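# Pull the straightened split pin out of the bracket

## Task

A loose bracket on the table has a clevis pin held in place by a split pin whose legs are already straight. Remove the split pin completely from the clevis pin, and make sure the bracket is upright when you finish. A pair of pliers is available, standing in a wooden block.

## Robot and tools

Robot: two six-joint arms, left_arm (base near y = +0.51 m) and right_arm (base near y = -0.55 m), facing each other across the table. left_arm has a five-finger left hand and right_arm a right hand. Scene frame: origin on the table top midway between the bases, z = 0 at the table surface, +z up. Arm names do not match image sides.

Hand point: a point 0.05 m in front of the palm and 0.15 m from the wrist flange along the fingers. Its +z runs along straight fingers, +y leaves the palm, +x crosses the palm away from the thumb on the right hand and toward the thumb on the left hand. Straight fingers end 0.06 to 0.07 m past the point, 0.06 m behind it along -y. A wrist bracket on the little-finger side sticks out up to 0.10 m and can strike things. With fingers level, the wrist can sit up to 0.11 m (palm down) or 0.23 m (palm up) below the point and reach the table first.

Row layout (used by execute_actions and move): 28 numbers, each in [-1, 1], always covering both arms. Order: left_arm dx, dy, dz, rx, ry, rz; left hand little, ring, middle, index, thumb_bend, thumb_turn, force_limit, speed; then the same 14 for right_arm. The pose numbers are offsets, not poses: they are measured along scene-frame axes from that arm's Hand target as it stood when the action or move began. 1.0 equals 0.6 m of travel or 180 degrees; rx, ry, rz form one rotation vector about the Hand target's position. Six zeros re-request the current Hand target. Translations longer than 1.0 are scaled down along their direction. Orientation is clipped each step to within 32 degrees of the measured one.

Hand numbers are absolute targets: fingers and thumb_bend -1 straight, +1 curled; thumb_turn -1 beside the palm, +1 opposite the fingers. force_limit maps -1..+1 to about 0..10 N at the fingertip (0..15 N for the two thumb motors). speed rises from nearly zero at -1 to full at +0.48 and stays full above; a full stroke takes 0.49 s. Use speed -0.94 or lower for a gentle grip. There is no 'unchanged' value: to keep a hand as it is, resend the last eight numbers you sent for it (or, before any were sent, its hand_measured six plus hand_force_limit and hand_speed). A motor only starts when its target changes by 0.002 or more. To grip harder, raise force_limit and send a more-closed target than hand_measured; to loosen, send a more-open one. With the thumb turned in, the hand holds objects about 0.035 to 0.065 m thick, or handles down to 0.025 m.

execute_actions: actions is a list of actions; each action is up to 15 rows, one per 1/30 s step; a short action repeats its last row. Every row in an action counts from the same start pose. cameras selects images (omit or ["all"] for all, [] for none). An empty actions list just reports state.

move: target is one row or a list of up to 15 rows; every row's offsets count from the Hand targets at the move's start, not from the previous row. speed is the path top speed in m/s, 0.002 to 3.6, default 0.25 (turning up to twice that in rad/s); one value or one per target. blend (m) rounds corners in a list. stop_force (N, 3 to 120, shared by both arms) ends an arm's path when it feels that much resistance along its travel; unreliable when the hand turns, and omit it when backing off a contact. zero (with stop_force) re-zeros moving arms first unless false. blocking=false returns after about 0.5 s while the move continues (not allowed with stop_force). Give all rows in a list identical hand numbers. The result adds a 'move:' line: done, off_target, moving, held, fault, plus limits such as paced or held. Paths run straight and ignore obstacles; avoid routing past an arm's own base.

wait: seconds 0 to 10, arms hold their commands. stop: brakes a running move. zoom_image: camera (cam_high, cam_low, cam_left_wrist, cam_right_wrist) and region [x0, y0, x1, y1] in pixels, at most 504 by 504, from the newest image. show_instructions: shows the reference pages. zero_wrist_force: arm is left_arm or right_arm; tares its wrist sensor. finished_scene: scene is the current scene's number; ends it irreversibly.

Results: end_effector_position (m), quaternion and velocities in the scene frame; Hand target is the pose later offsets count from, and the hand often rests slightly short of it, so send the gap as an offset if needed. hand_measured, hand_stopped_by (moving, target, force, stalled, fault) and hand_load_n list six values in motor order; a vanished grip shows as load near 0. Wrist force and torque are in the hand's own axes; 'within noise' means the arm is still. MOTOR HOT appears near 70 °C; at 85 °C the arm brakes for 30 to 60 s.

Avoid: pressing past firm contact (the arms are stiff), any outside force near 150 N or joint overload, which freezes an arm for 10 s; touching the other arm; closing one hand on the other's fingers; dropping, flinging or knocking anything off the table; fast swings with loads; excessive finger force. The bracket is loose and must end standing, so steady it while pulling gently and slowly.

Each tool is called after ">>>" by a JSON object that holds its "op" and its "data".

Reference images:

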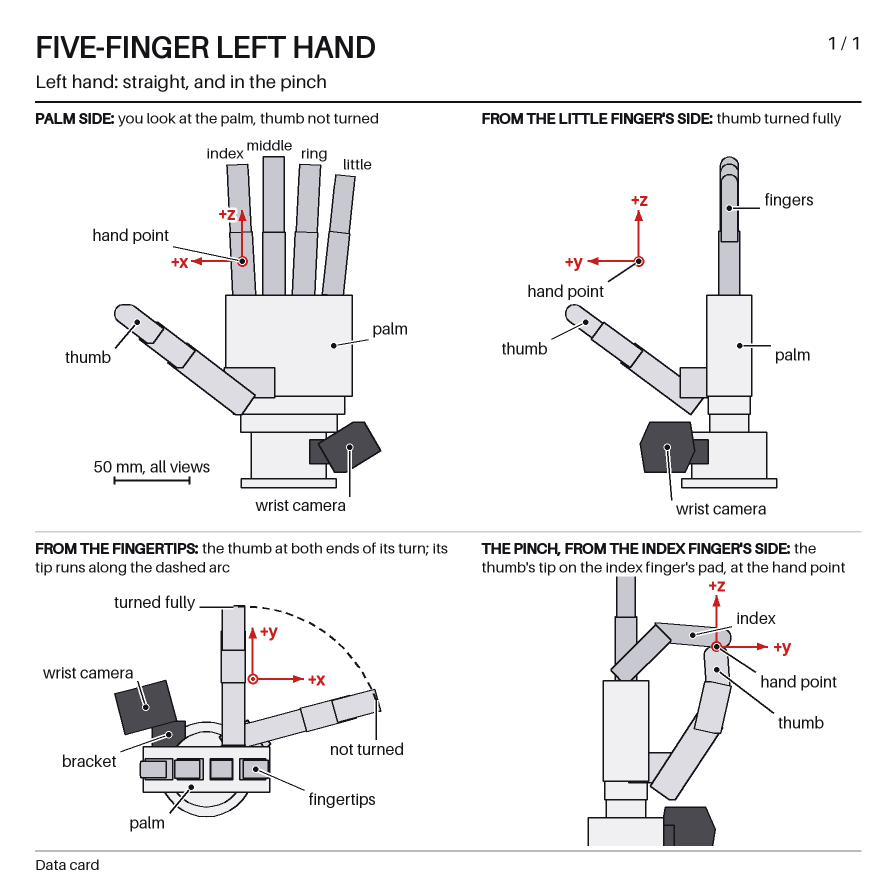

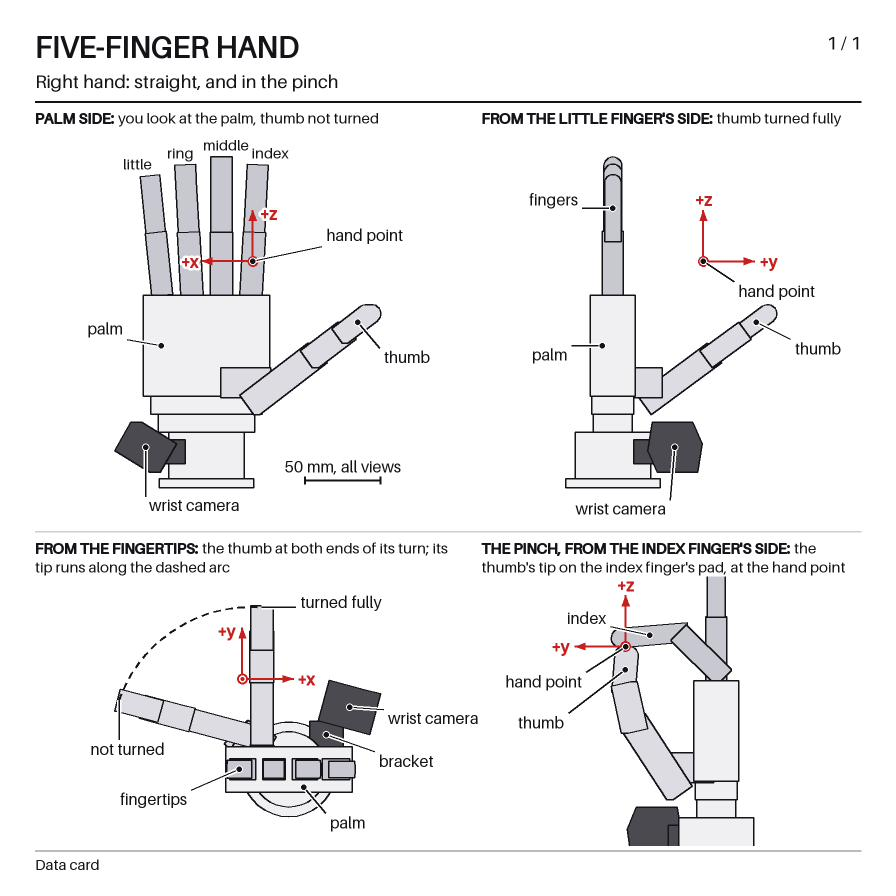

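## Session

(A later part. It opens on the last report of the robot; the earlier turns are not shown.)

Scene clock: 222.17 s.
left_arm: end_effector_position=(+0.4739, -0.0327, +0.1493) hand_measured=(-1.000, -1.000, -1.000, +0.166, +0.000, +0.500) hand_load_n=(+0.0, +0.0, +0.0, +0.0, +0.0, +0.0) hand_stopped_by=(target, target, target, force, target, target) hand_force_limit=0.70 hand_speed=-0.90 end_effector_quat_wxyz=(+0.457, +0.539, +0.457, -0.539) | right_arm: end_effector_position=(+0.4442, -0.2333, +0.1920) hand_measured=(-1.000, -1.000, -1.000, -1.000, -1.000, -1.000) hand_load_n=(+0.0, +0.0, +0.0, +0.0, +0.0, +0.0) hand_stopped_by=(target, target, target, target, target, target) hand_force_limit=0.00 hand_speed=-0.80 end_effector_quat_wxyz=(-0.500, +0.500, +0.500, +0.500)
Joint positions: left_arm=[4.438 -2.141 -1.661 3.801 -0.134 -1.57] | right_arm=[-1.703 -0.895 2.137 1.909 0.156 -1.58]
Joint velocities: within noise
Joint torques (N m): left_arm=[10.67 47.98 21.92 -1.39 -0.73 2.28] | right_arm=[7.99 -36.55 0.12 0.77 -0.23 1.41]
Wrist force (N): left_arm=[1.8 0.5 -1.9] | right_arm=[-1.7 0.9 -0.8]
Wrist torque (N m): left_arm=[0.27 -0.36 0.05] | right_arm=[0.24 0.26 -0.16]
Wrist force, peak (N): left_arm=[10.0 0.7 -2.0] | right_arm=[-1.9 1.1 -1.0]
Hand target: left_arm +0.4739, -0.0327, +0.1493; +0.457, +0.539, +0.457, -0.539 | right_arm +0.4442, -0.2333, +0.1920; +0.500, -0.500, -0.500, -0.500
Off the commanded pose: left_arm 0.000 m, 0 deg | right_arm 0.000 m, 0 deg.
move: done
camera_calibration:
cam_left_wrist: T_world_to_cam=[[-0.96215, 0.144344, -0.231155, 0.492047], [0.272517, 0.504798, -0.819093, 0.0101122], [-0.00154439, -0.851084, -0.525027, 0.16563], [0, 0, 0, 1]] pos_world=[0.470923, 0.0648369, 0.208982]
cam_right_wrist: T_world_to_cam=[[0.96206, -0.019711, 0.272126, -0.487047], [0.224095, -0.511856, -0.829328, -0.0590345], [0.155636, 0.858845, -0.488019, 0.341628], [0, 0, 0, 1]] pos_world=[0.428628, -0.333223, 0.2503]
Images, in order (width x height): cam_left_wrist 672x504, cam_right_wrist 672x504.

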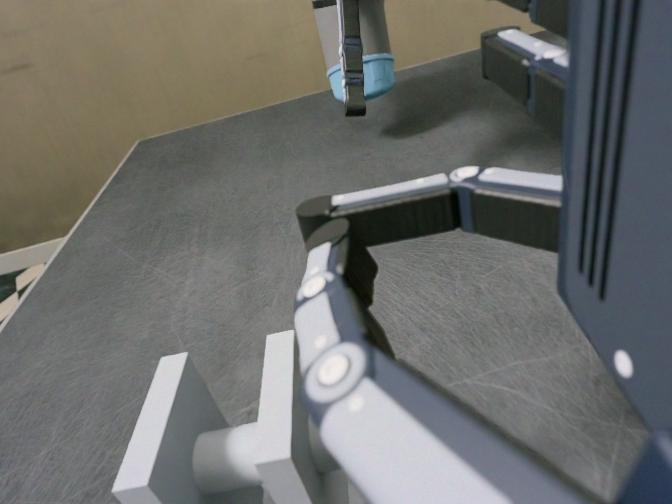

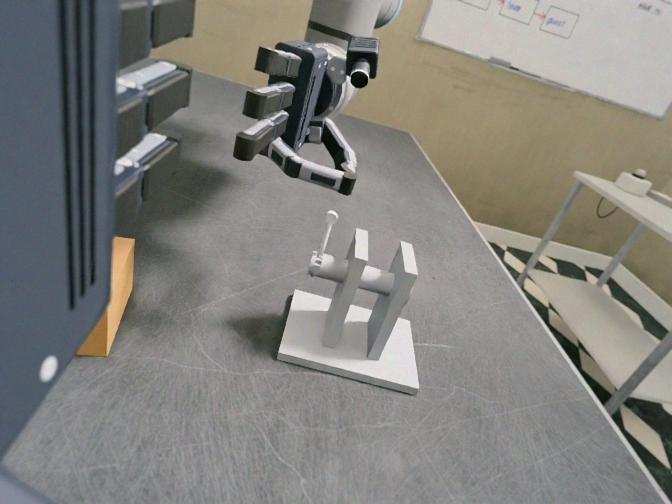

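>>> {"op": "move", "data": {"target": [[0.001,0.017,0,0,0,0,-1,-1,-1,-0.1,0.0,0.5,0.2,-0.4,0,0,0,0,0,0,-1,-1,-1,-1,-1,-1,0,-0.8],[0.001,0.017,-0.0555,0,0,0,-1,-1,-1,-0.1,0.0,0.5,0.2,-0.4,0,0,0,0,0,0,-1,-1,-1,-1,-1,-1,0,-0.8]], "speed": 0.05, "cameras": ["cam_right_wrist","cam_left_wrist"], "stop_force": 4}}

>>> {"op": "zoom_image", "data": {"camera": "cam_right_wrist", "region": [260, 150, 380, 270]}}

>>> {"op": "zoom_image", "data": {"camera": "cam_left_wrist", "region": [250, 160, 450, 340]}}

Scene clock: 228.23 s.
left_arm: end_effector_position=(+0.4745, -0.0225, +0.1160) hand_measured=(-1.000, -1.000, -1.000, -0.100, +0.000, +0.500) hand_load_n=(+0.0, +0.0, +0.0, -0.5, +0.0, +0.0) hand_stopped_by=(target, target, target, target, target, target) hand_force_limit=0.20 hand_speed=-0.40 end_effector_quat_wxyz=(+0.457, +0.539, +0.457, -0.539) | right_arm: end_effector_position=(+0.4442, -0.2333, +0.1920) hand_measured=(-1.000, -1.000, -1.000, -1.000, -1.000, -1.000) hand_load_n=(+0.0, +0.0, +0.0, +0.0, +0.0, +0.0) hand_stopped_by=(target, target, target, target, target, target) hand_force_limit=0.00 hand_speed=-0.80 end_effector_quat_wxyz=(-0.500, +0.500, +0.500, +0.500)
Joint positions: left_arm=[4.457 -2.183 -1.696 3.878 -0.116 -1.57] | right_arm=[-1.703 -0.895 2.137 1.909 0.156 -1.58]
Joint velocities: within noise
Joint torques (N m): left_arm=[12.59 47.49 9.43 2.02 0.51 -1.95] | right_arm=[9 -36.22 0.82 0.98 -0.38 1.46]
Wrist force (N): left_arm=[1.6 0.4 -2.0] | right_arm=[-1.7 1.0 -0.9]
Wrist torque (N m): left_arm=[0.24 -0.28 0.05] | right_arm=[0.26 0.26 -0.15]
Wrist force, peak (N): left_arm=[1.8 0.4 -2.1] | right_arm=[-1.9 1.2 -0.8]
Hand target: left_arm +0.4745, -0.0225, +0.1160; +0.457, +0.539, +0.457, -0.539 | right_arm +0.4442, -0.2333, +0.1920; +0.500, -0.500, -0.500, -0.500
Off the commanded pose: left_arm 0.000 m, 0 deg | right_arm 0.000 m, 0 deg.
move: done
camera_calibration:
cam_left_wrist: T_world_to_cam=[[-0.96215, 0.144344, -0.231155, 0.483454], [0.272517, 0.504798, -0.819093, -0.0224761], [-0.00154439, -0.851084, -0.525027, 0.156829], [0, 0, 0, 1]] pos_world=[0.471523, 0.0750369, 0.175682]
cam_right_wrist: T_world_to_cam=[[0.96206, -0.019711, 0.272126, -0.487047], [0.224095, -0.511856, -0.829328, -0.0590345], [0.155636, 0.858845, -0.488019, 0.341628], [0, 0, 0, 1]] pos_world=[0.428628, -0.333223, 0.2503]
Images, in order (width x height): cam_left_wrist 672x504, cam_right_wrist 672x504.

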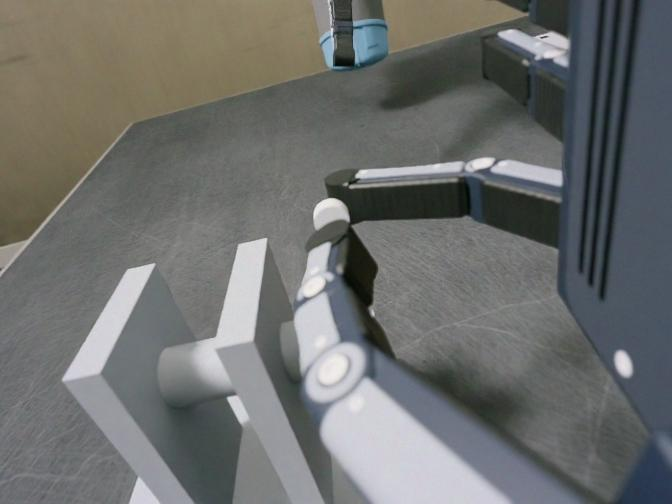

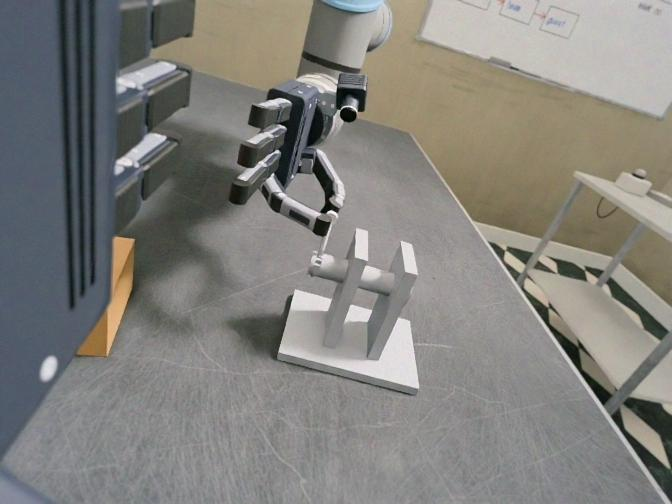

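Scaled by 4.200 from the camera's 672x504 image, which has a finer 960x720 frame.

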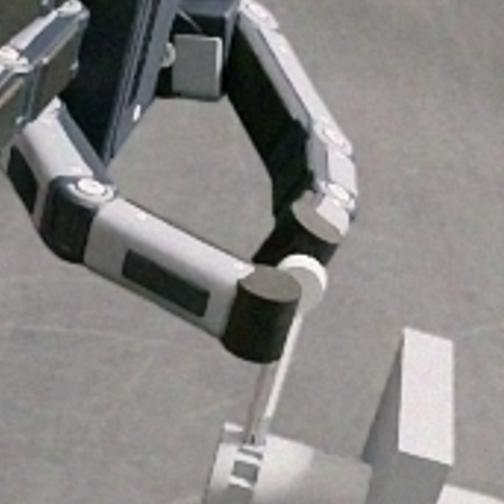

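Scaled by 2.520 from the camera's 672x504 image, which has a finer 960x720 frame.

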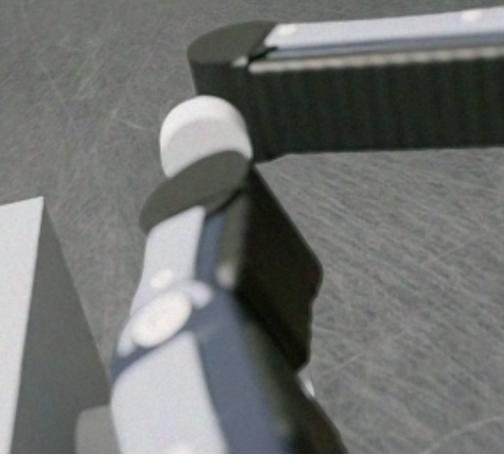

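>>> {"op": "move", "data": {"target": [0.003,-0.012,-0.004,0,0,0,-1,-1,-1,-0.1,0.0,0.5,0.2,-0.4,0,0,0,0,0,0,-1,-1,-1,-1,-1,-1,0,-0.8], "speed": 0.01, "cameras": [], "stop_force": 3}}

>>> {"op": "move", "data": {"target": [0,0,0,0,0,0,-1,-1,-1,0.7,0.0,0.5,-0.2,-0.9,0,0,0,0,0,0,-1,-1,-1,-1,-1,-1,0,-0.8], "cameras": []}}

>>> {"op": "move", "data": {"target": [0,0,0,0,0,0,-1,-1,-1,0.9,0.0,0.5,0.8,-0.9,0,0,0,0,0,0,-1,-1,-1,-1,-1,-1,0,-0.8], "cameras": ["cam_right_wrist","cam_left_wrist"]}}

>>> {"op": "zoom_image", "data": {"camera": "cam_right_wrist", "region": [260, 150, 380, 270]}}

Scene clock: 233.00 s.
left_arm: end_effector_position=(+0.4763, -0.0297, +0.1136) hand_measured=(-1.000, -1.000, -1.000, -0.100, +0.000, +0.500) hand_load_n=(+0.0, +0.0, +0.0, +0.0, +0.0, +0.0) hand_stopped_by=(target, target, target, target, target, target) hand_force_limit=0.20 hand_speed=-0.40 end_effector_quat_wxyz=(+0.457, +0.539, +0.457, -0.539) | right_arm: end_effector_position=(+0.4442, -0.2333, +0.1920) hand_measured=(-1.000, -1.000, -1.000, -1.000, -1.000, -1.000) hand_load_n=(+0.0, +0.0, +0.0, +0.0, +0.0, +0.0) hand_stopped_by=(target, target, target, target, target, target) hand_force_limit=0.00 hand_speed=-0.80 end_effector_quat_wxyz=(-0.500, +0.500, +0.500, +0.500)
Joint positions: left_arm=[4.445 -2.196 -1.68 3.876 -0.127 -1.57] | right_arm=[-1.703 -0.895 2.137 1.909 0.156 -1.58]
Joint velocities: within noise
Joint torques (N m): left_arm=[-10.94 36.75 21.35 -1.4 -1.52 2.29] | right_arm=[9.75 -34.92 1.1 1.04 -0.39 1.37]
Wrist force (N): left_arm=[1.8 0.5 -1.9] | right_arm=[-1.6 1.0 -0.8]
Wrist torque (N m): left_arm=[0.23 -0.32 0.06] | right_arm=[0.25 0.25 -0.15]
Wrist force, peak (N): left_arm=[1.8 0.6 -2.3] | right_arm=[-2.0 0.9 -1.1]
Hand target: left_arm +0.4763, -0.0297, +0.1136; +0.457, +0.539, +0.457, -0.539 | right_arm +0.4442, -0.2333, +0.1920; +0.500, -0.500, -0.500, -0.500
Off the commanded pose: left_arm 0.000 m, 0 deg | right_arm 0.000 m, 0 deg.
move: done
No camera images: "cameras" was empty.

Scene clock: 234.17 s.
left_arm: end_effector_position=(+0.4763, -0.0297, +0.1136) hand_measured=(-1.000, -1.000, -1.000, +0.148, +0.000, +0.500) hand_load_n=(+0.0, +0.0, +0.0, +5.0, +1.0, +0.0) hand_stopped_by=(target, target, target, force, target, target) hand_force_limit=-0.20 hand_speed=-0.90 end_effector_quat_wxyz=(+0.457, +0.539, +0.457, -0.539) | right_arm: end_effector_position=(+0.4442, -0.2333, +0.1920) hand_measured=(-1.000, -1.000, -1.000, -1.000, -1.000, -1.000) hand_load_n=(+0.0, +0.0, +0.0, +0.0, +0.0, +0.0) hand_stopped_by=(target, target, target, target, target, target) hand_force_limit=0.00 hand_speed=-0.80 end_effector_quat_wxyz=(-0.500, +0.500, +0.500, +0.500)
Joint positions: left_arm=[4.445 -2.196 -1.68 3.876 -0.127 -1.57] | right_arm=[-1.703 -0.895 2.137 1.909 0.156 -1.58]
Joint velocities: within noise
Joint torques (N m): left_arm=[-7.13 37.79 20.57 -1.05 -1.26 2.19] | right_arm=[9.84 -35.04 1.86 1 -0.39 1.38]
Wrist force (N): left_arm=[2.4 -0.3 -0.9] | right_arm=[-1.6 0.9 -0.7]
Wrist torque (N m): left_arm=[0.22 -0.35 0.05] | right_arm=[0.22 0.24 -0.16]
Wrist force, peak (N): left_arm=[1.9 0.5 -2.2] | right_arm=[-1.9 1.2 -0.8]
Hand target: left_arm +0.4763, -0.0297, +0.1136; +0.457, +0.539, +0.457, -0.539 | right_arm +0.4442, -0.2333, +0.1920; +0.500, -0.500, -0.500, -0.500
Off the commanded pose: left_arm 0.000 m, 0 deg | right_arm 0.000 m, 0 deg.
move: done
No camera images: "cameras" was empty.

Scene clock: 234.67 s.
left_arm: end_effector_position=(+0.4763, -0.0297, +0.1136) hand_measured=(-1.000, -1.000, -1.000, +0.162, +0.000, +0.500) hand_load_n=(+0.0, +0.0, +0.0, +10.0, +1.5, +0.0) hand_stopped_by=(target, target, target, force, target, target) hand_force_limit=0.80 hand_speed=-0.90 end_effector_quat_wxyz=(+0.457, +0.539, +0.457, -0.539) | right_arm: end_effector_position=(+0.4442, -0.2333, +0.1920) hand_measured=(-1.000, -1.000, -1.000, -1.000, -1.000, -1.000) hand_load_n=(+0.0, +0.0, +0.0, +0.0, +0.0, +0.0) hand_stopped_by=(target, target, target, target, target, target) hand_force_limit=0.00 hand_speed=-0.80 end_effector_quat_wxyz=(-0.500, +0.500, +0.500, +0.500)
Joint positions: left_arm=[4.445 -2.196 -1.68 3.876 -0.127 -1.57] | right_arm=[-1.703 -0.895 2.137 1.909 0.156 -1.58]
Joint velocities: within noise
Joint torques (N m): left_arm=[-2.71 38.48 19.77 -0.97 -1.06 2.2] | right_arm=[9.68 -34.83 1.58 1 -0.45 1.4]
Wrist force (N): left_arm=[2.6 0.1 -0.8] | right_arm=[-1.7 0.9 -0.8]
Wrist torque (N m): left_arm=[0.24 -0.36 0.05] | right_arm=[0.24 0.26 -0.16]
Wrist force, peak (N): left_arm=[3.0 0.0 -0.9] | right_arm=[-1.8 1.1 -1.0]
Hand target: left_arm +0.4763, -0.0297, +0.1136; +0.457, +0.539, +0.457, -0.539 | right_arm +0.4442, -0.2333, +0.1920; +0.500, -0.500, -0.500, -0.500
Off the commanded pose: left_arm 0.000 m, 0 deg | right_arm 0.000 m, 0 deg.
move: done
camera_calibration:
cam_left_wrist: T_world_to_cam=[[-0.96215, 0.144344, -0.231155, 0.485574], [0.272517, 0.504798, -0.819093, -0.0212707], [-0.00154439, -0.851084, -0.525027, 0.149444], [0, 0, 0, 1]] pos_world=[0.473223, 0.0678369, 0.173282]
cam_right_wrist: T_world_to_cam=[[0.96206, -0.019711, 0.272126, -0.487047], [0.224095, -0.511856, -0.829328, -0.0590345], [0.155636, 0.858845, -0.488019, 0.341628], [0, 0, 0, 1]] pos_world=[0.428628, -0.333223, 0.2503]
Images, in order (width x height): cam_left_wrist 672x504, cam_right_wrist 672x504.

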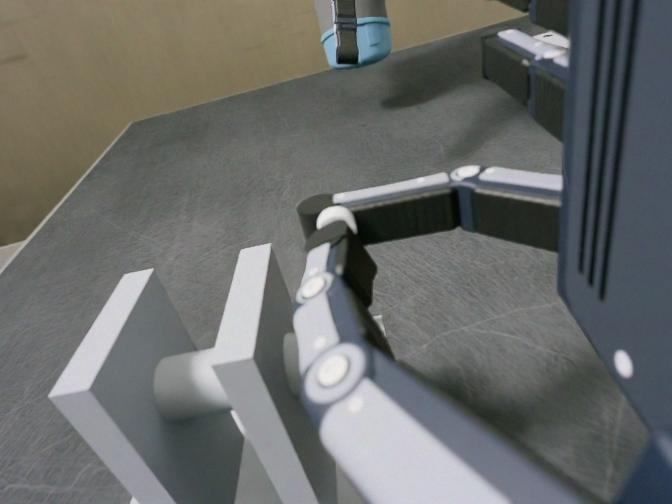

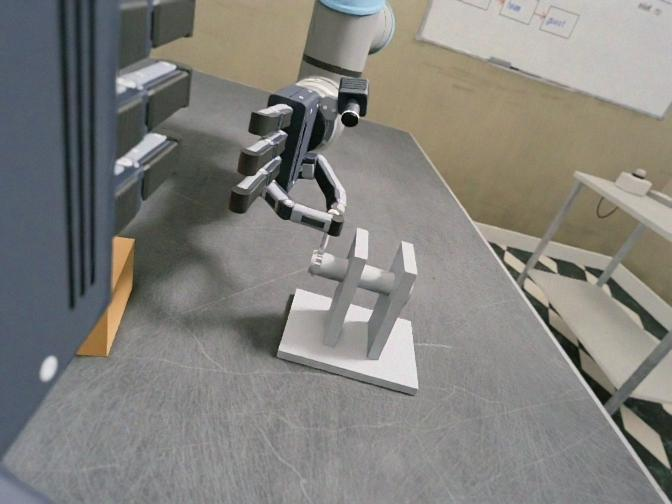

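Scaled by 4.200 from the camera's 672x504 image, which has a finer 960x720 frame.

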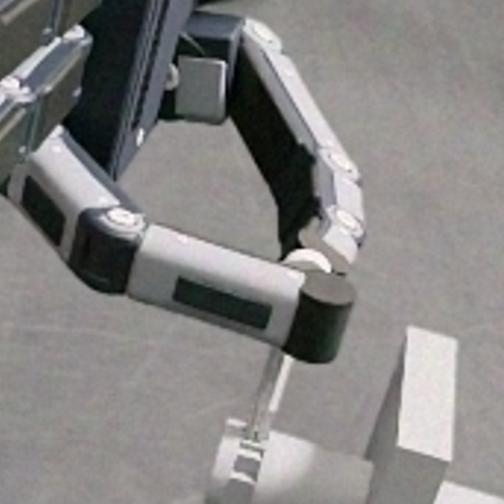

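>>> {"op": "move", "data": {"target": [0,0,0.1,0,0,0,-1,-1,-1,0.9,0.0,0.5,0.8,-0.9,0,0,0,0,0,0,-1,-1,-1,-1,-1,-1,0,-0.8], "cameras": ["cam_right_wrist","cam_left_wrist"], "speed": 0.012, "stop_force": 14}}

>>> {"op": "zoom_image", "data": {"camera": "cam_right_wrist", "region": [250, 120, 410, 300]}}

Scene clock: 242.10 s.
left_arm: end_effector_position=(+0.4763, -0.0297, +0.1736) hand_measured=(-1.000, -1.000, -1.000, +0.162, +0.000, +0.500) hand_load_n=(+0.0, +0.0, +0.0, +8.5, +3.0, +0.5) hand_stopped_by=(target, target, target, force, target, target) hand_force_limit=0.80 hand_speed=-0.90 end_effector_quat_wxyz=(+0.457, +0.539, +0.457, -0.539) | right_arm: end_effector_position=(+0.4442, -0.2333, +0.1920) hand_measured=(-1.000, -1.000, -1.000, -1.000, -1.000, -1.000) hand_load_n=(+0.0, +0.0, +0.0, +0.0, +0.0, +0.0) hand_stopped_by=(target, target, target, target, target, target) hand_force_limit=0.00 hand_speed=-0.80 end_effector_quat_wxyz=(-0.500, +0.500, +0.500, +0.500)
Joint positions: left_arm=[4.445 -2.108 -1.64 3.747 -0.127 -1.57] | right_arm=[-1.703 -0.895 2.137 1.909 0.156 -1.58]
Joint velocities: within noise
Joint torques (N m): left_arm=[6.32 47.22 23.29 -1.39 0.52 2.26] | right_arm=[9.21 -34.64 0.97 1.26 -0.6 1.46]
Wrist force (N): left_arm=[2.1 0.6 -2.2] | right_arm=[-1.8 0.9 -1.0]
Wrist torque (N m): left_arm=[0.28 -0.42 0.07] | right_arm=[0.24 0.28 -0.17]
Wrist force, peak (N): left_arm=[9.7 0.2 -2.1] | right_arm=[-2.0 0.9 -1.1]
Hand target: left_arm +0.4763, -0.0297, +0.1736; +0.457, +0.539, +0.457, -0.539 | right_arm +0.4442, -0.2333, +0.1920; +0.500, -0.500, -0.500, -0.500
Off the commanded pose: left_arm 0.000 m, 0 deg | right_arm 0.000 m, 0 deg.
move: done
camera_calibration:
cam_left_wrist: T_world_to_cam=[[-0.96215, 0.144344, -0.231155, 0.49954], [0.272517, 0.504798, -0.819093, 0.0278477], [-0.00154439, -0.851084, -0.525027, 0.180945], [0, 0, 0, 1]] pos_world=[0.473323, 0.0678369, 0.233282]
cam_right_wrist: T_world_to_cam=[[0.96206, -0.019711, 0.272126, -0.487047], [0.224095, -0.511856, -0.829328, -0.0590345], [0.155636, 0.858845, -0.488019, 0.341628], [0, 0, 0, 1]] pos_world=[0.428628, -0.333223, 0.2503]
Images, in order (width x height): cam_left_wrist 672x504, cam_right_wrist 672x504.

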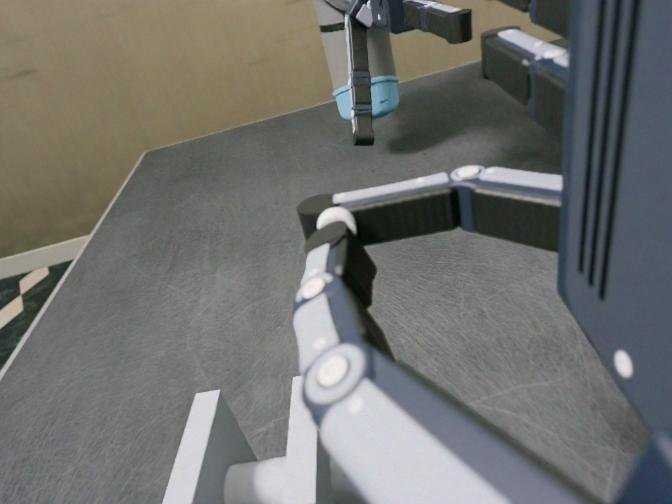

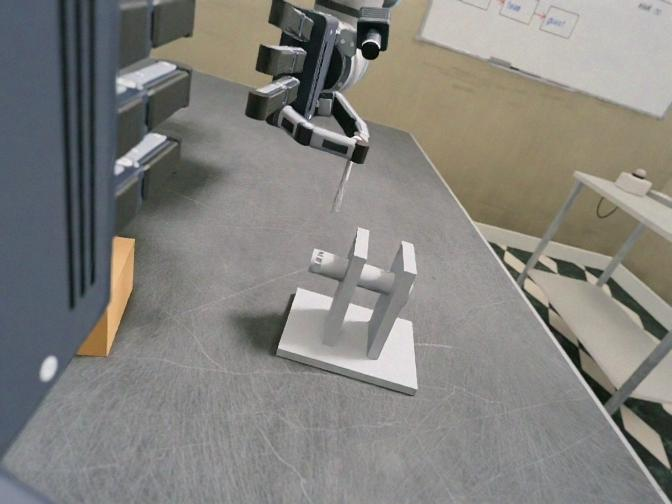

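Scaled by 2.800 from the camera's 672x504 image, which has a finer 960x720 frame.

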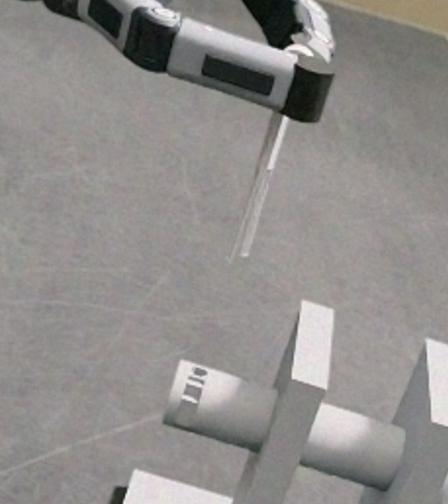

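>>> {"op": "move", "data": {"target": [[-0.02,0.08,0.05,0,0,0,-0.2,-0.2,-0.2,0.9,0.0,0.5,0.8,-0.6,0,0,0,0,0,0,-1,-1,-1,-1,-1,-1,0,-0.8],[-0.083,0.26,0.02,0.356,-0.0592,0,-0.2,-0.2,-0.2,0.9,0.0,0.5,0.8,-0.6,0,0,0,0,0,0,-1,-1,-1,-1,-1,-1,0,-0.8]], "cameras": ["cam_right_wrist","cam_left_wrist","cam_high"], "speed": 0.15}}

>>> {"op": "zoom_image", "data": {"camera": "cam_right_wrist", "region": [180, 0, 420, 220]}}

Scene clock: 254.10 s.
left_arm: end_effector_position=(+0.4265, +0.1263, +0.1856) hand_measured=(-0.200, -0.200, -0.200, +0.162, +0.000, +0.500) hand_load_n=(+0.0, +0.0, +0.0, +9.0, +2.5, +0.5) hand_stopped_by=(target, target, target, force, target, target) hand_force_limit=0.80 hand_speed=-0.60 end_effector_quat_wxyz=(+0.140, +0.745, +0.631, -0.165) | right_arm: end_effector_position=(+0.4442, -0.2333, +0.1920) hand_measured=(-1.000, -1.000, -1.000, -1.000, -1.000, -1.000) hand_load_n=(+0.0, +0.0, +0.0, +0.0, +0.0, +0.0) hand_stopped_by=(target, target, target, target, target, target) hand_force_limit=0.00 hand_speed=-0.80 end_effector_quat_wxyz=(-0.500, +0.500, +0.500, +0.500)
Joint positions: left_arm=[4.369 -2.063 -1.342 1.929 -1.143 -0.222] | right_arm=[-1.703 -0.895 2.137 1.909 0.156 -1.58]
Joint velocities: within noise
Joint torques (N m): left_arm=[-10.52 33.83 24.15 -3.86 -0.84 -1.82] | right_arm=[9.35 -33.14 0.4 1.44 -0.74 1.39]
Wrist force (N): left_arm=[0.9 0.0 0.1] | right_arm=[-1.6 0.9 -0.9]
Wrist torque (N m): left_arm=[0.02 -0.10 0.00] | right_arm=[0.25 0.24 -0.15]
Wrist force, peak (N): left_arm=[2.0 0.6 -2.5] | right_arm=[-1.8 1.2 -1.1]
Hand target: left_arm +0.4265, +0.1263, +0.1856; +0.140, +0.745, +0.631, -0.165 | right_arm +0.4442, -0.2333, +0.1920; +0.500, -0.500, -0.500, -0.500
Off the commanded pose: left_arm 0.000 m, 0 deg | right_arm 0.000 m, 0 deg.
move: done
camera_calibration:
cam_left_wrist: T_world_to_cam=[[-0.926338, 0.359684, -0.111919, 0.367247], [0.342935, 0.928174, 0.14453, -0.289846], [0.155865, 0.0955029, -0.983151, 0.218197], [0, 0, 0, 1]] pos_world=[0.405583, 0.116096, 0.297514]
cam_right_wrist: T_world_to_cam=[[0.96206, -0.019711, 0.272126, -0.487047], [0.224095, -0.511856, -0.829328, -0.0590345], [0.155636, 0.858845, -0.488019, 0.341628], [0, 0, 0, 1]] pos_world=[0.428628, -0.333223, 0.2503]
Images, in order (width x height): cam_high 672x504, cam_left_wrist 672x504, cam_right_wrist 672x504.

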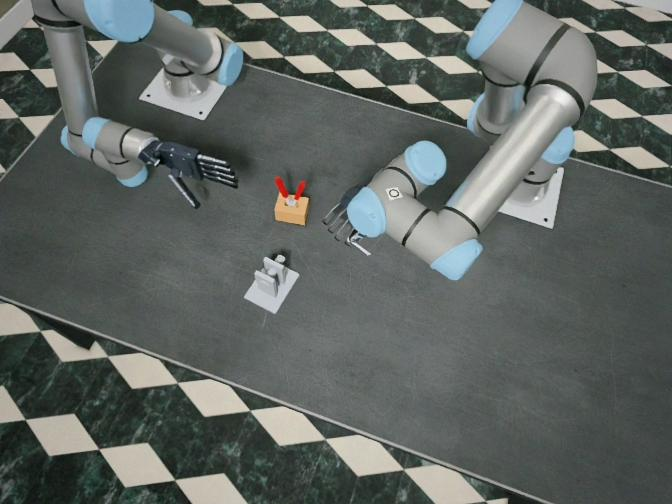

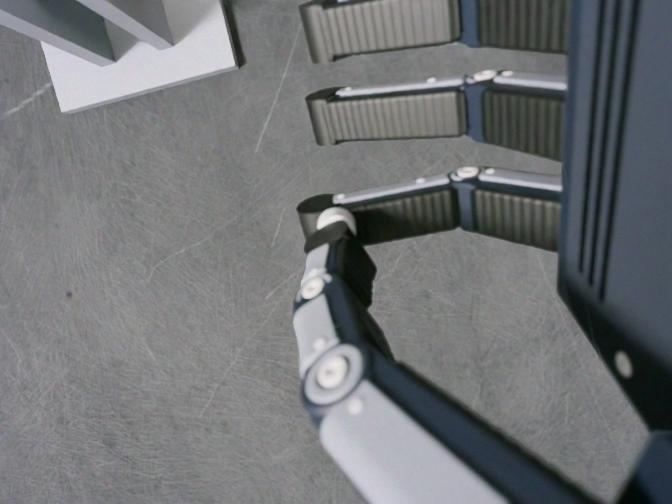

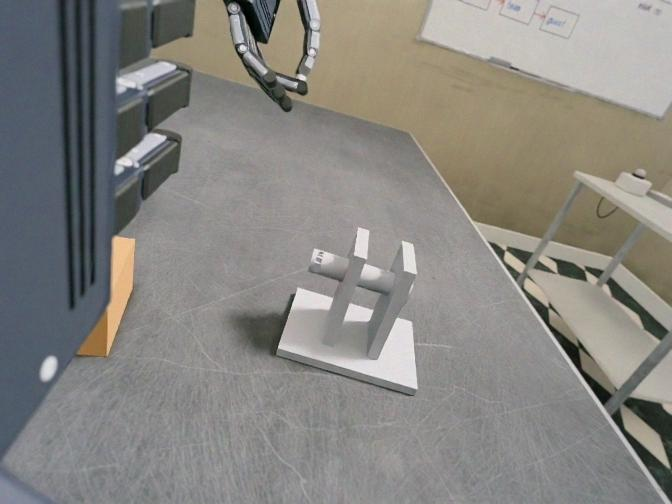

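Scaled by 2.100 from the camera's 672x504 image, which has a finer 960x720 frame.

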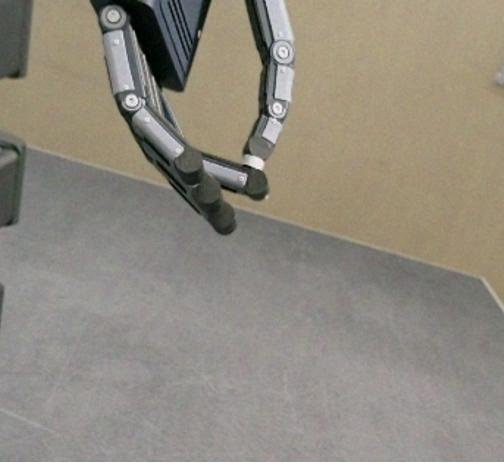

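>>> {"op": "move", "data": {"target": [0,0,-0.12,0,0,0,0.2,0.2,0.1,0.9,0.0,0.5,0.8,-0.6,0,0,0,0,0,0,-1,-1,-1,-1,-1,-1,0,-0.8], "cameras": [], "speed": 0.12}}

>>> {"op": "move", "data": {"target": [0,0,-0.15,0,0,0,0.2,0.2,0.1,0.9,0.0,0.5,0.8,-0.6,0,0,0,0,0,0,-1,-1,-1,-1,-1,-1,0,-0.8], "cameras": ["cam_right_wrist","cam_left_wrist"], "speed": 0.02, "stop_force": 3}}

>>> {"op": "zoom_image", "data": {"camera": "cam_right_wrist", "region": [180, 40, 420, 240]}}

Scene clock: 260.10 s.
left_arm: end_effector_position=(+0.4265, +0.1264, +0.1138) hand_measured=(+0.200, +0.200, +0.100, +0.162, +0.000, +0.500) hand_load_n=(+0.0, +0.0, +0.0, +9.0, +3.0, +0.5) hand_stopped_by=(target, target, target, force, target, target) hand_force_limit=0.80 hand_speed=-0.60 end_effector_quat_wxyz=(+0.140, +0.745, +0.631, -0.165) | right_arm: end_effector_position=(+0.4442, -0.2333, +0.1920) hand_measured=(-1.000, -1.000, -1.000, -1.000, -1.000, -1.000) hand_load_n=(-0.5, +0.0, +0.0, +0.0, +0.0, +0.0) hand_stopped_by=(target, target, target, target, target, target) hand_force_limit=0.00 hand_speed=-0.80 end_effector_quat_wxyz=(-0.500, +0.500, +0.500, +0.500)
Joint positions: left_arm=[4.369 -2.121 -1.446 2.09 -1.143 -0.223] | right_arm=[-1.703 -0.895 2.137 1.909 0.156 -1.58]
Joint velocities: within noise
Joint torques (N m): left_arm=[7.53 35.78 11 -0.26 1.67 -1.95] | right_arm=[9.27 -32.55 0.06 1.54 -0.84 1.4]
Wrist force (N): left_arm=[1.1 0.2 0.0] | right_arm=[-1.7 0.8 -0.8]
Wrist torque (N m): left_arm=[0.08 -0.17 0.00] | right_arm=[0.21 0.27 -0.17]
Wrist force, peak (N): left_arm=[1.3 0.1 0.6] | right_arm=[-1.9 1.2 -1.0]
Hand target: left_arm +0.4265, +0.1263, +0.1136; +0.140, +0.745, +0.631, -0.165 | right_arm +0.4442, -0.2333, +0.1920; +0.500, -0.500, -0.500, -0.500
Off the commanded pose: left_arm 0.000 m, 0 deg | right_arm 0.000 m, 0 deg.
move: done
No camera images: "cameras" was empty.

Scene clock: 265.67 s.
left_arm: end_effector_position=(+0.4265, +0.1263, +0.0236) hand_measured=(+0.200, +0.200, +0.100, +0.162, +0.000, +0.500) hand_load_n=(+0.0, +0.5, +0.0, +10.5, +2.5, -1.5) hand_stopped_by=(target, target, target, force, target, target) hand_force_limit=0.80 hand_speed=-0.60 end_effector_quat_wxyz=(+0.140, +0.745, +0.631, -0.165) | right_arm: end_effector_position=(+0.4442, -0.2333, +0.1920) hand_measured=(-1.000, -1.000, -1.000, -1.000, -1.000, -1.000) hand_load_n=(+0.0, +0.0, +0.0, +0.0, +0.0, +0.0) hand_stopped_by=(target, target, target, target, target, target) hand_force_limit=0.00 hand_speed=-0.80 end_effector_quat_wxyz=(-0.500, +0.500, +0.500, +0.500)
Joint positions: left_arm=[4.369 -2.227 -1.53 2.28 -1.143 -0.223] | right_arm=[-1.703 -0.895 2.137 1.909 0.156 -1.58]
Joint velocities: within noise
Joint torques (N m): left_arm=[2.93 35.37 8.74 -0.36 1.63 0.33] | right_arm=[10.13 -32.09 -0.03 1.45 -0.86 1.55]
Wrist force (N): left_arm=[-0.7 0.2 -2.3] | right_arm=[-1.8 1.1 -0.8]
Wrist torque (N m): left_arm=[0.11 0.00 -0.03] | right_arm=[0.25 0.27 -0.16]
Wrist force, peak (N): left_arm=[-0.6 0.3 -2.6] | right_arm=[-2.0 1.2 -0.9]
Hand target: left_arm +0.4265, +0.1263, +0.0236; +0.140, +0.745, +0.631, -0.165 | right_arm +0.4442, -0.2333, +0.1920; +0.500, -0.500, -0.500, -0.500
Off the commanded pose: left_arm 0.000 m, 0 deg | right_arm 0.000 m, 0 deg.
move: done
camera_calibration:
cam_left_wrist: T_world_to_cam=[[-0.926317, 0.359755, -0.111867, 0.349092], [0.342944, 0.928105, 0.144951, -0.266484], [0.155971, 0.0959063, -0.983095, 0.0588278], [0, 0, 0, 1]] pos_world=[0.405583, 0.116096, 0.135512]
cam_right_wrist: T_world_to_cam=[[0.96206, -0.019711, 0.272126, -0.487047], [0.224095, -0.511856, -0.829328, -0.0590345], [0.155636, 0.858845, -0.488019, 0.341628], [0, 0, 0, 1]] pos_world=[0.428628, -0.333223, 0.2503]
Images, in order (width x height): cam_left_wrist 672x504, cam_right_wrist 672x504.

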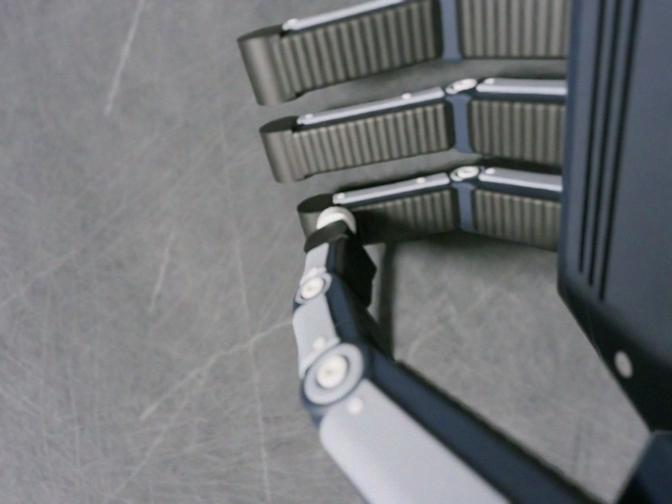

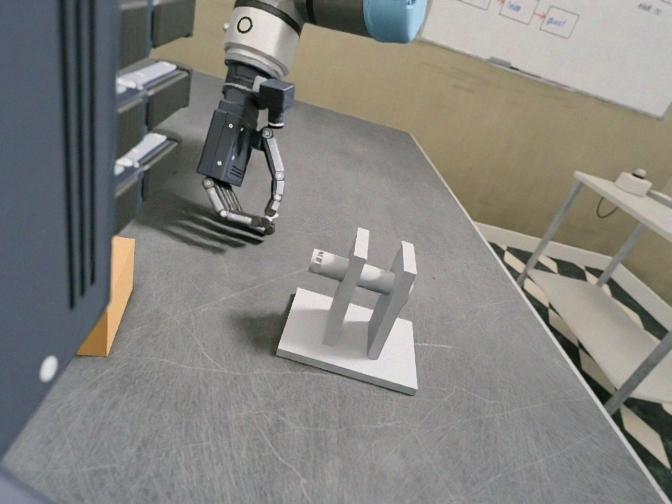

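Scaled by 2.100 from the camera's 672x504 image, which has a finer 960x720 frame.

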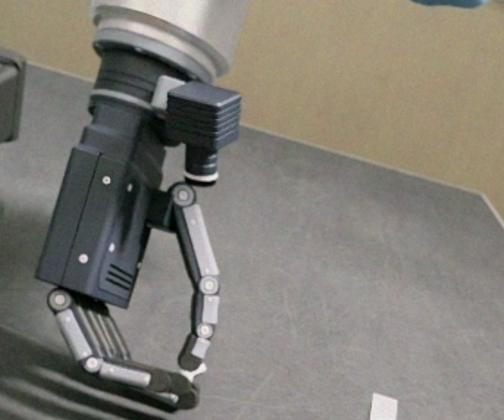

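>>> {"op": "move", "data": {"target": [0,0,0.003,0,0,0,0.2,0.2,0.1,0.9,-0.5,0.5,0.8,-0.7,0,0,0,0,0,0,-1,-1,-1,-1,-1,-1,0,-0.8], "cameras": ["cam_left_wrist"], "speed": 0.02}}

>>> {"op": "zoom_image", "data": {"camera": "cam_left_wrist", "region": [200, 120, 500, 400]}}

Scene clock: 269.07 s.
left_arm: end_effector_position=(+0.4265, +0.1263, +0.0254) hand_measured=(+0.200, +0.200, +0.100, +0.164, -0.500, +0.500) hand_load_n=(+0.0, +0.0, +0.0, +0.5, +0.0, +0.0) hand_stopped_by=(target, target, target, force, target, target) hand_force_limit=0.80 hand_speed=-0.70 end_effector_quat_wxyz=(+0.140, +0.745, +0.631, -0.165) | right_arm: end_effector_position=(+0.4442, -0.2333, +0.1920) hand_measured=(-1.000, -1.000, -1.000, -1.000, -1.000, -1.000) hand_load_n=(+0.0, +0.0, +0.0, +0.0, +0.0, +0.0) hand_stopped_by=(target, target, target, target, target, target) hand_force_limit=0.00 hand_speed=-0.80 end_effector_quat_wxyz=(-0.500, +0.500, +0.500, +0.500)
Joint positions: left_arm=[4.369 -2.225 -1.529 2.277 -1.143 -0.223] | right_arm=[-1.703 -0.895 2.137 1.909 0.156 -1.58]
Joint velocities: within noise
Joint torques (N m): left_arm=[-5.97 50.25 20.33 -3.43 0.91 -1.69] | right_arm=[9.82 -31.88 0.2 1.51 -0.83 1.47]
Wrist force (N): left_arm=[0.7 0.2 -0.4] | right_arm=[-1.8 0.9 -0.9]
Wrist torque (N m): left_arm=[0.12 -0.12 -0.03] | right_arm=[0.25 0.27 -0.16]
Wrist force, peak (N): left_arm=[-0.9 0.4 -2.6] | right_arm=[-1.9 1.1 -0.9]
Hand target: left_arm +0.4265, +0.1263, +0.0254; +0.140, +0.745, +0.631, -0.165 | right_arm +0.4442, -0.2333, +0.1920; +0.500, -0.500, -0.500, -0.500
Off the commanded pose: left_arm 0.000 m, 0 deg | right_arm 0.000 m, 0 deg.
move: done
camera_calibration:
cam_left_wrist: T_world_to_cam=[[-0.926329, 0.359722, -0.111872, 0.349302], [0.342911, 0.928118, 0.144947, -0.266733], [0.155971, 0.0959067, -0.983095, 0.0605972], [0, 0, 0, 1]] pos_world=[0.405583, 0.116096, 0.137312]
Images, in order (width x height): cam_left_wrist 672x504.

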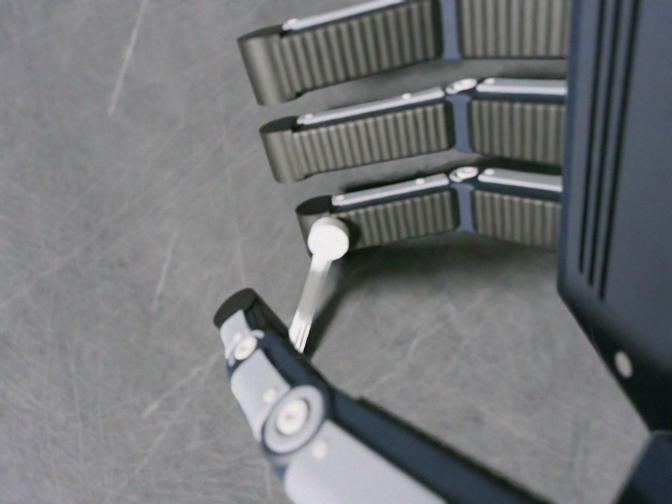

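Scaled by 1.680 from the camera's 672x504 image, which has a finer 960x720 frame.

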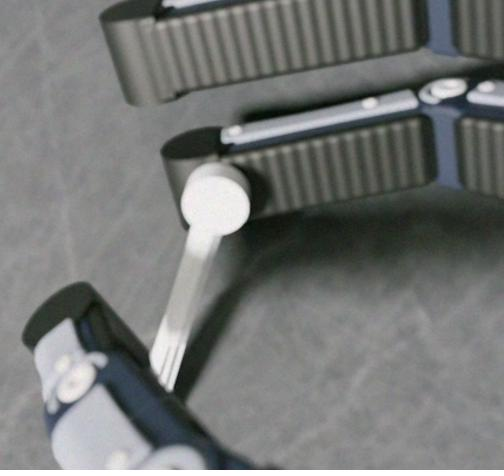

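>>> {"op": "move", "data": {"target": [-0.1,0.016,0.0,0,0,0,0.2,0.2,0.1,0.9,-0.5,0.5,0.8,-0.7,0,0,0,0,0,0,-1,-1,-1,-1,-1,-1,0,-0.8], "speed": 0.03, "cameras": ["cam_left_wrist","cam_right_wrist"]}}

Scene clock: 278.57 s.
left_arm: end_effector_position=(+0.3666, +0.1359, +0.0254) hand_measured=(+0.200, +0.200, +0.100, +0.164, -0.500, +0.500) hand_load_n=(+0.0, +0.0, +0.0, +0.0, +0.0, +0.0) hand_stopped_by=(target, target, target, force, target, target) hand_force_limit=0.80 hand_speed=-0.70 end_effector_quat_wxyz=(+0.140, +0.745, +0.631, -0.165) | right_arm: end_effector_position=(+0.4442, -0.2333, +0.1920) hand_measured=(-1.000, -1.000, -1.000, -1.000, -1.000, -1.000) hand_load_n=(+0.0, +0.0, +0.0, +0.0, +0.5, +0.0) hand_stopped_by=(target, target, target, target, target, target) hand_force_limit=0.00 hand_speed=-0.80 end_effector_quat_wxyz=(-0.500, +0.500, +0.500, +0.500)
Joint positions: left_arm=[4.34 -2.119 -1.711 2.367 -1.146 -0.255] | right_arm=[-1.703 -0.895 2.137 1.909 0.156 -1.58]
Joint velocities: within noise
Joint torques (N m): left_arm=[-10.11 45.08 7.92 -0.26 -0.81 -1.98] | right_arm=[9.19 -31.19 -0.3 1.44 -1.04 1.49]
Wrist force (N): left_arm=[1.1 0.7 0.0] | right_arm=[-1.6 0.8 -0.9]
Wrist torque (N m): left_arm=[0.17 -0.12 0.00] | right_arm=[0.23 0.25 -0.15]
Wrist force, peak (N): left_arm=[1.2 0.5 0.2] | right_arm=[-2.0 1.0 -1.0]
Hand target: left_arm +0.3665, +0.1359, +0.0254; +0.140, +0.745, +0.631, -0.165 | right_arm +0.4442, -0.2333, +0.1920; +0.500, -0.500, -0.500, -0.500
Off the commanded pose: left_arm 0.000 m, 0 deg | right_arm 0.000 m, 0 deg.
move: done
camera_calibration:
cam_left_wrist: T_world_to_cam=[[-0.926331, 0.359745, -0.111776, 0.290347], [0.342949, 0.928108, 0.144917, -0.25511], [0.155874, 0.0959079, -0.98311, 0.0690555], [0, 0, 0, 1]] pos_world=[0.345683, 0.125696, 0.137313]
cam_right_wrist: T_world_to_cam=[[0.96206, -0.019711, 0.272126, -0.487047], [0.224095, -0.511856, -0.829328, -0.0590345], [0.155636, 0.858845, -0.488019, 0.341628], [0, 0, 0, 1]] pos_world=[0.428628, -0.333223, 0.2503]
Images, in order (width x height): cam_left_wrist 672x504, cam_right_wrist 672x504.

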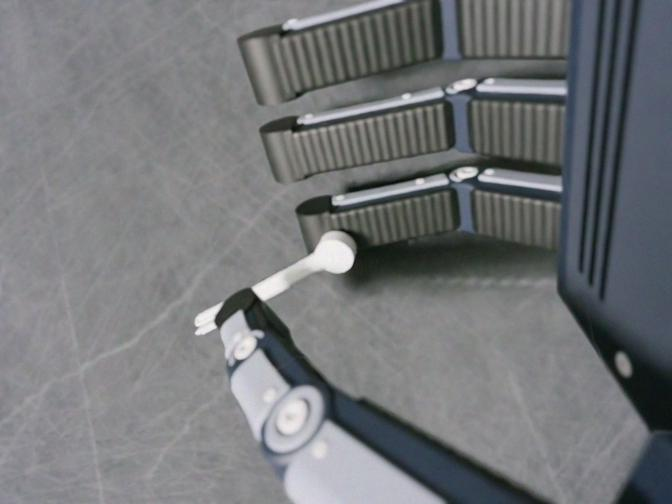

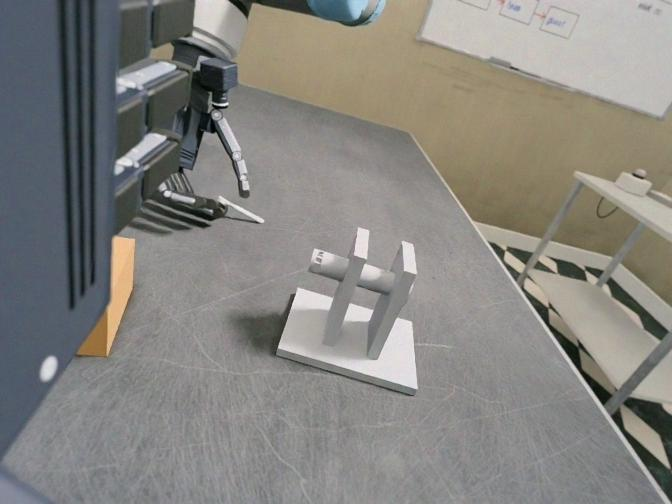

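>>> {"op": "move", "data": {"target": [[0,0,0.0,0,0,0,0.2,0.2,0.1,0.9,-1,-0.6,0.8,-0.5,0,0,0,0,0,0,-1,-1,-1,-1,-1,-1,0,-0.8],[0,-0.05,0.0,0,0,0,0.2,0.2,0.1,0.9,-1,-0.6,0.8,-0.5,0,0,0,0,0,0,-1,-1,-1,-1,-1,-1,0,-0.8]], "speed": 0.03, "cameras": ["cam_left_wrist","cam_right_wrist"]}}

Scene clock: 284.93 s.
left_arm: end_effector_position=(+0.3665, +0.1061, +0.0254) hand_measured=(+0.200, +0.200, +0.100, +0.164, -1.000, -0.600) hand_load_n=(+0.0, +0.0, +0.0, +0.0, +0.0, +0.0) hand_stopped_by=(target, target, target, force, target, target) hand_force_limit=0.80 hand_speed=-0.50 end_effector_quat_wxyz=(+0.140, +0.745, +0.631, -0.165) | right_arm: end_effector_position=(+0.4442, -0.2333, +0.1920) hand_measured=(-1.000, -1.000, -1.000, -1.000, -1.000, -1.000) hand_load_n=(+0.0, +0.0, +0.0, +0.0, +0.0, +0.0) hand_stopped_by=(target, target, target, target, target, target) hand_force_limit=0.00 hand_speed=-0.80 end_effector_quat_wxyz=(-0.500, +0.500, +0.500, +0.500)
Joint positions: left_arm=[4.277 -2.153 -1.644 2.361 -1.154 -0.323] | right_arm=[-1.703 -0.895 2.137 1.909 0.156 -1.58]
Joint velocities: within noise
Joint torques (N m): left_arm=[-10.42 34.52 20.55 -3.61 -0.79 -2.13] | right_arm=[9.86 -30.82 -0.43 1.43 -0.96 1.52]
Wrist force (N): left_arm=[1.1 0.8 0.1] | right_arm=[-1.8 1.0 -1.0]
Wrist torque (N m): left_arm=[0.20 -0.16 -0.01] | right_arm=[0.26 0.27 -0.16]
Wrist force, peak (N): left_arm=[1.1 0.9 0.0] | right_arm=[-2.0 1.1 -1.0]
Hand target: left_arm +0.3665, +0.1059, +0.0254; +0.140, +0.745, +0.631, -0.165 | right_arm +0.4442, -0.2333, +0.1920; +0.500, -0.500, -0.500, -0.500
Off the commanded pose: left_arm 0.000 m, 0 deg | right_arm 0.000 m, 0 deg.
move: done
camera_calibration:
cam_left_wrist: T_world_to_cam=[[-0.926317, 0.359755, -0.111867, 0.301017], [0.342944, 0.928105, 0.144951, -0.227328], [0.155971, 0.0959063, -0.983095, 0.0719025], [0, 0, 0, 1]] pos_world=[0.345583, 0.0957962, 0.137312]
cam_right_wrist: T_world_to_cam=[[0.96206, -0.019711, 0.272126, -0.487047], [0.224095, -0.511856, -0.829328, -0.0590345], [0.155636, 0.858845, -0.488019, 0.341628], [0, 0, 0, 1]] pos_world=[0.428628, -0.333223, 0.2503]
Images, in order (width x height): cam_left_wrist 672x504, cam_right_wrist 672x504.

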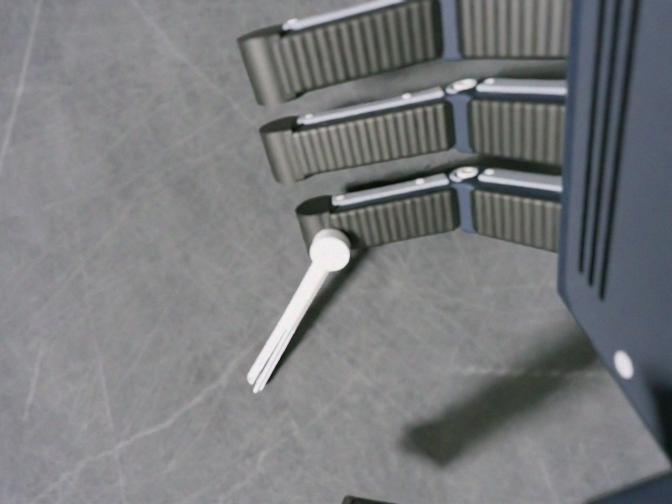

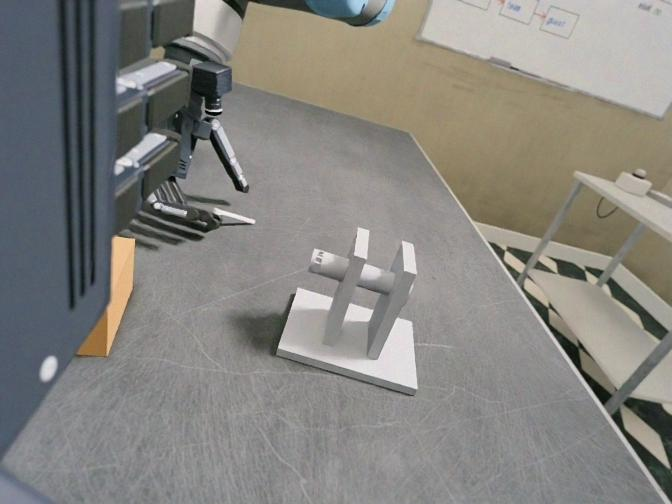

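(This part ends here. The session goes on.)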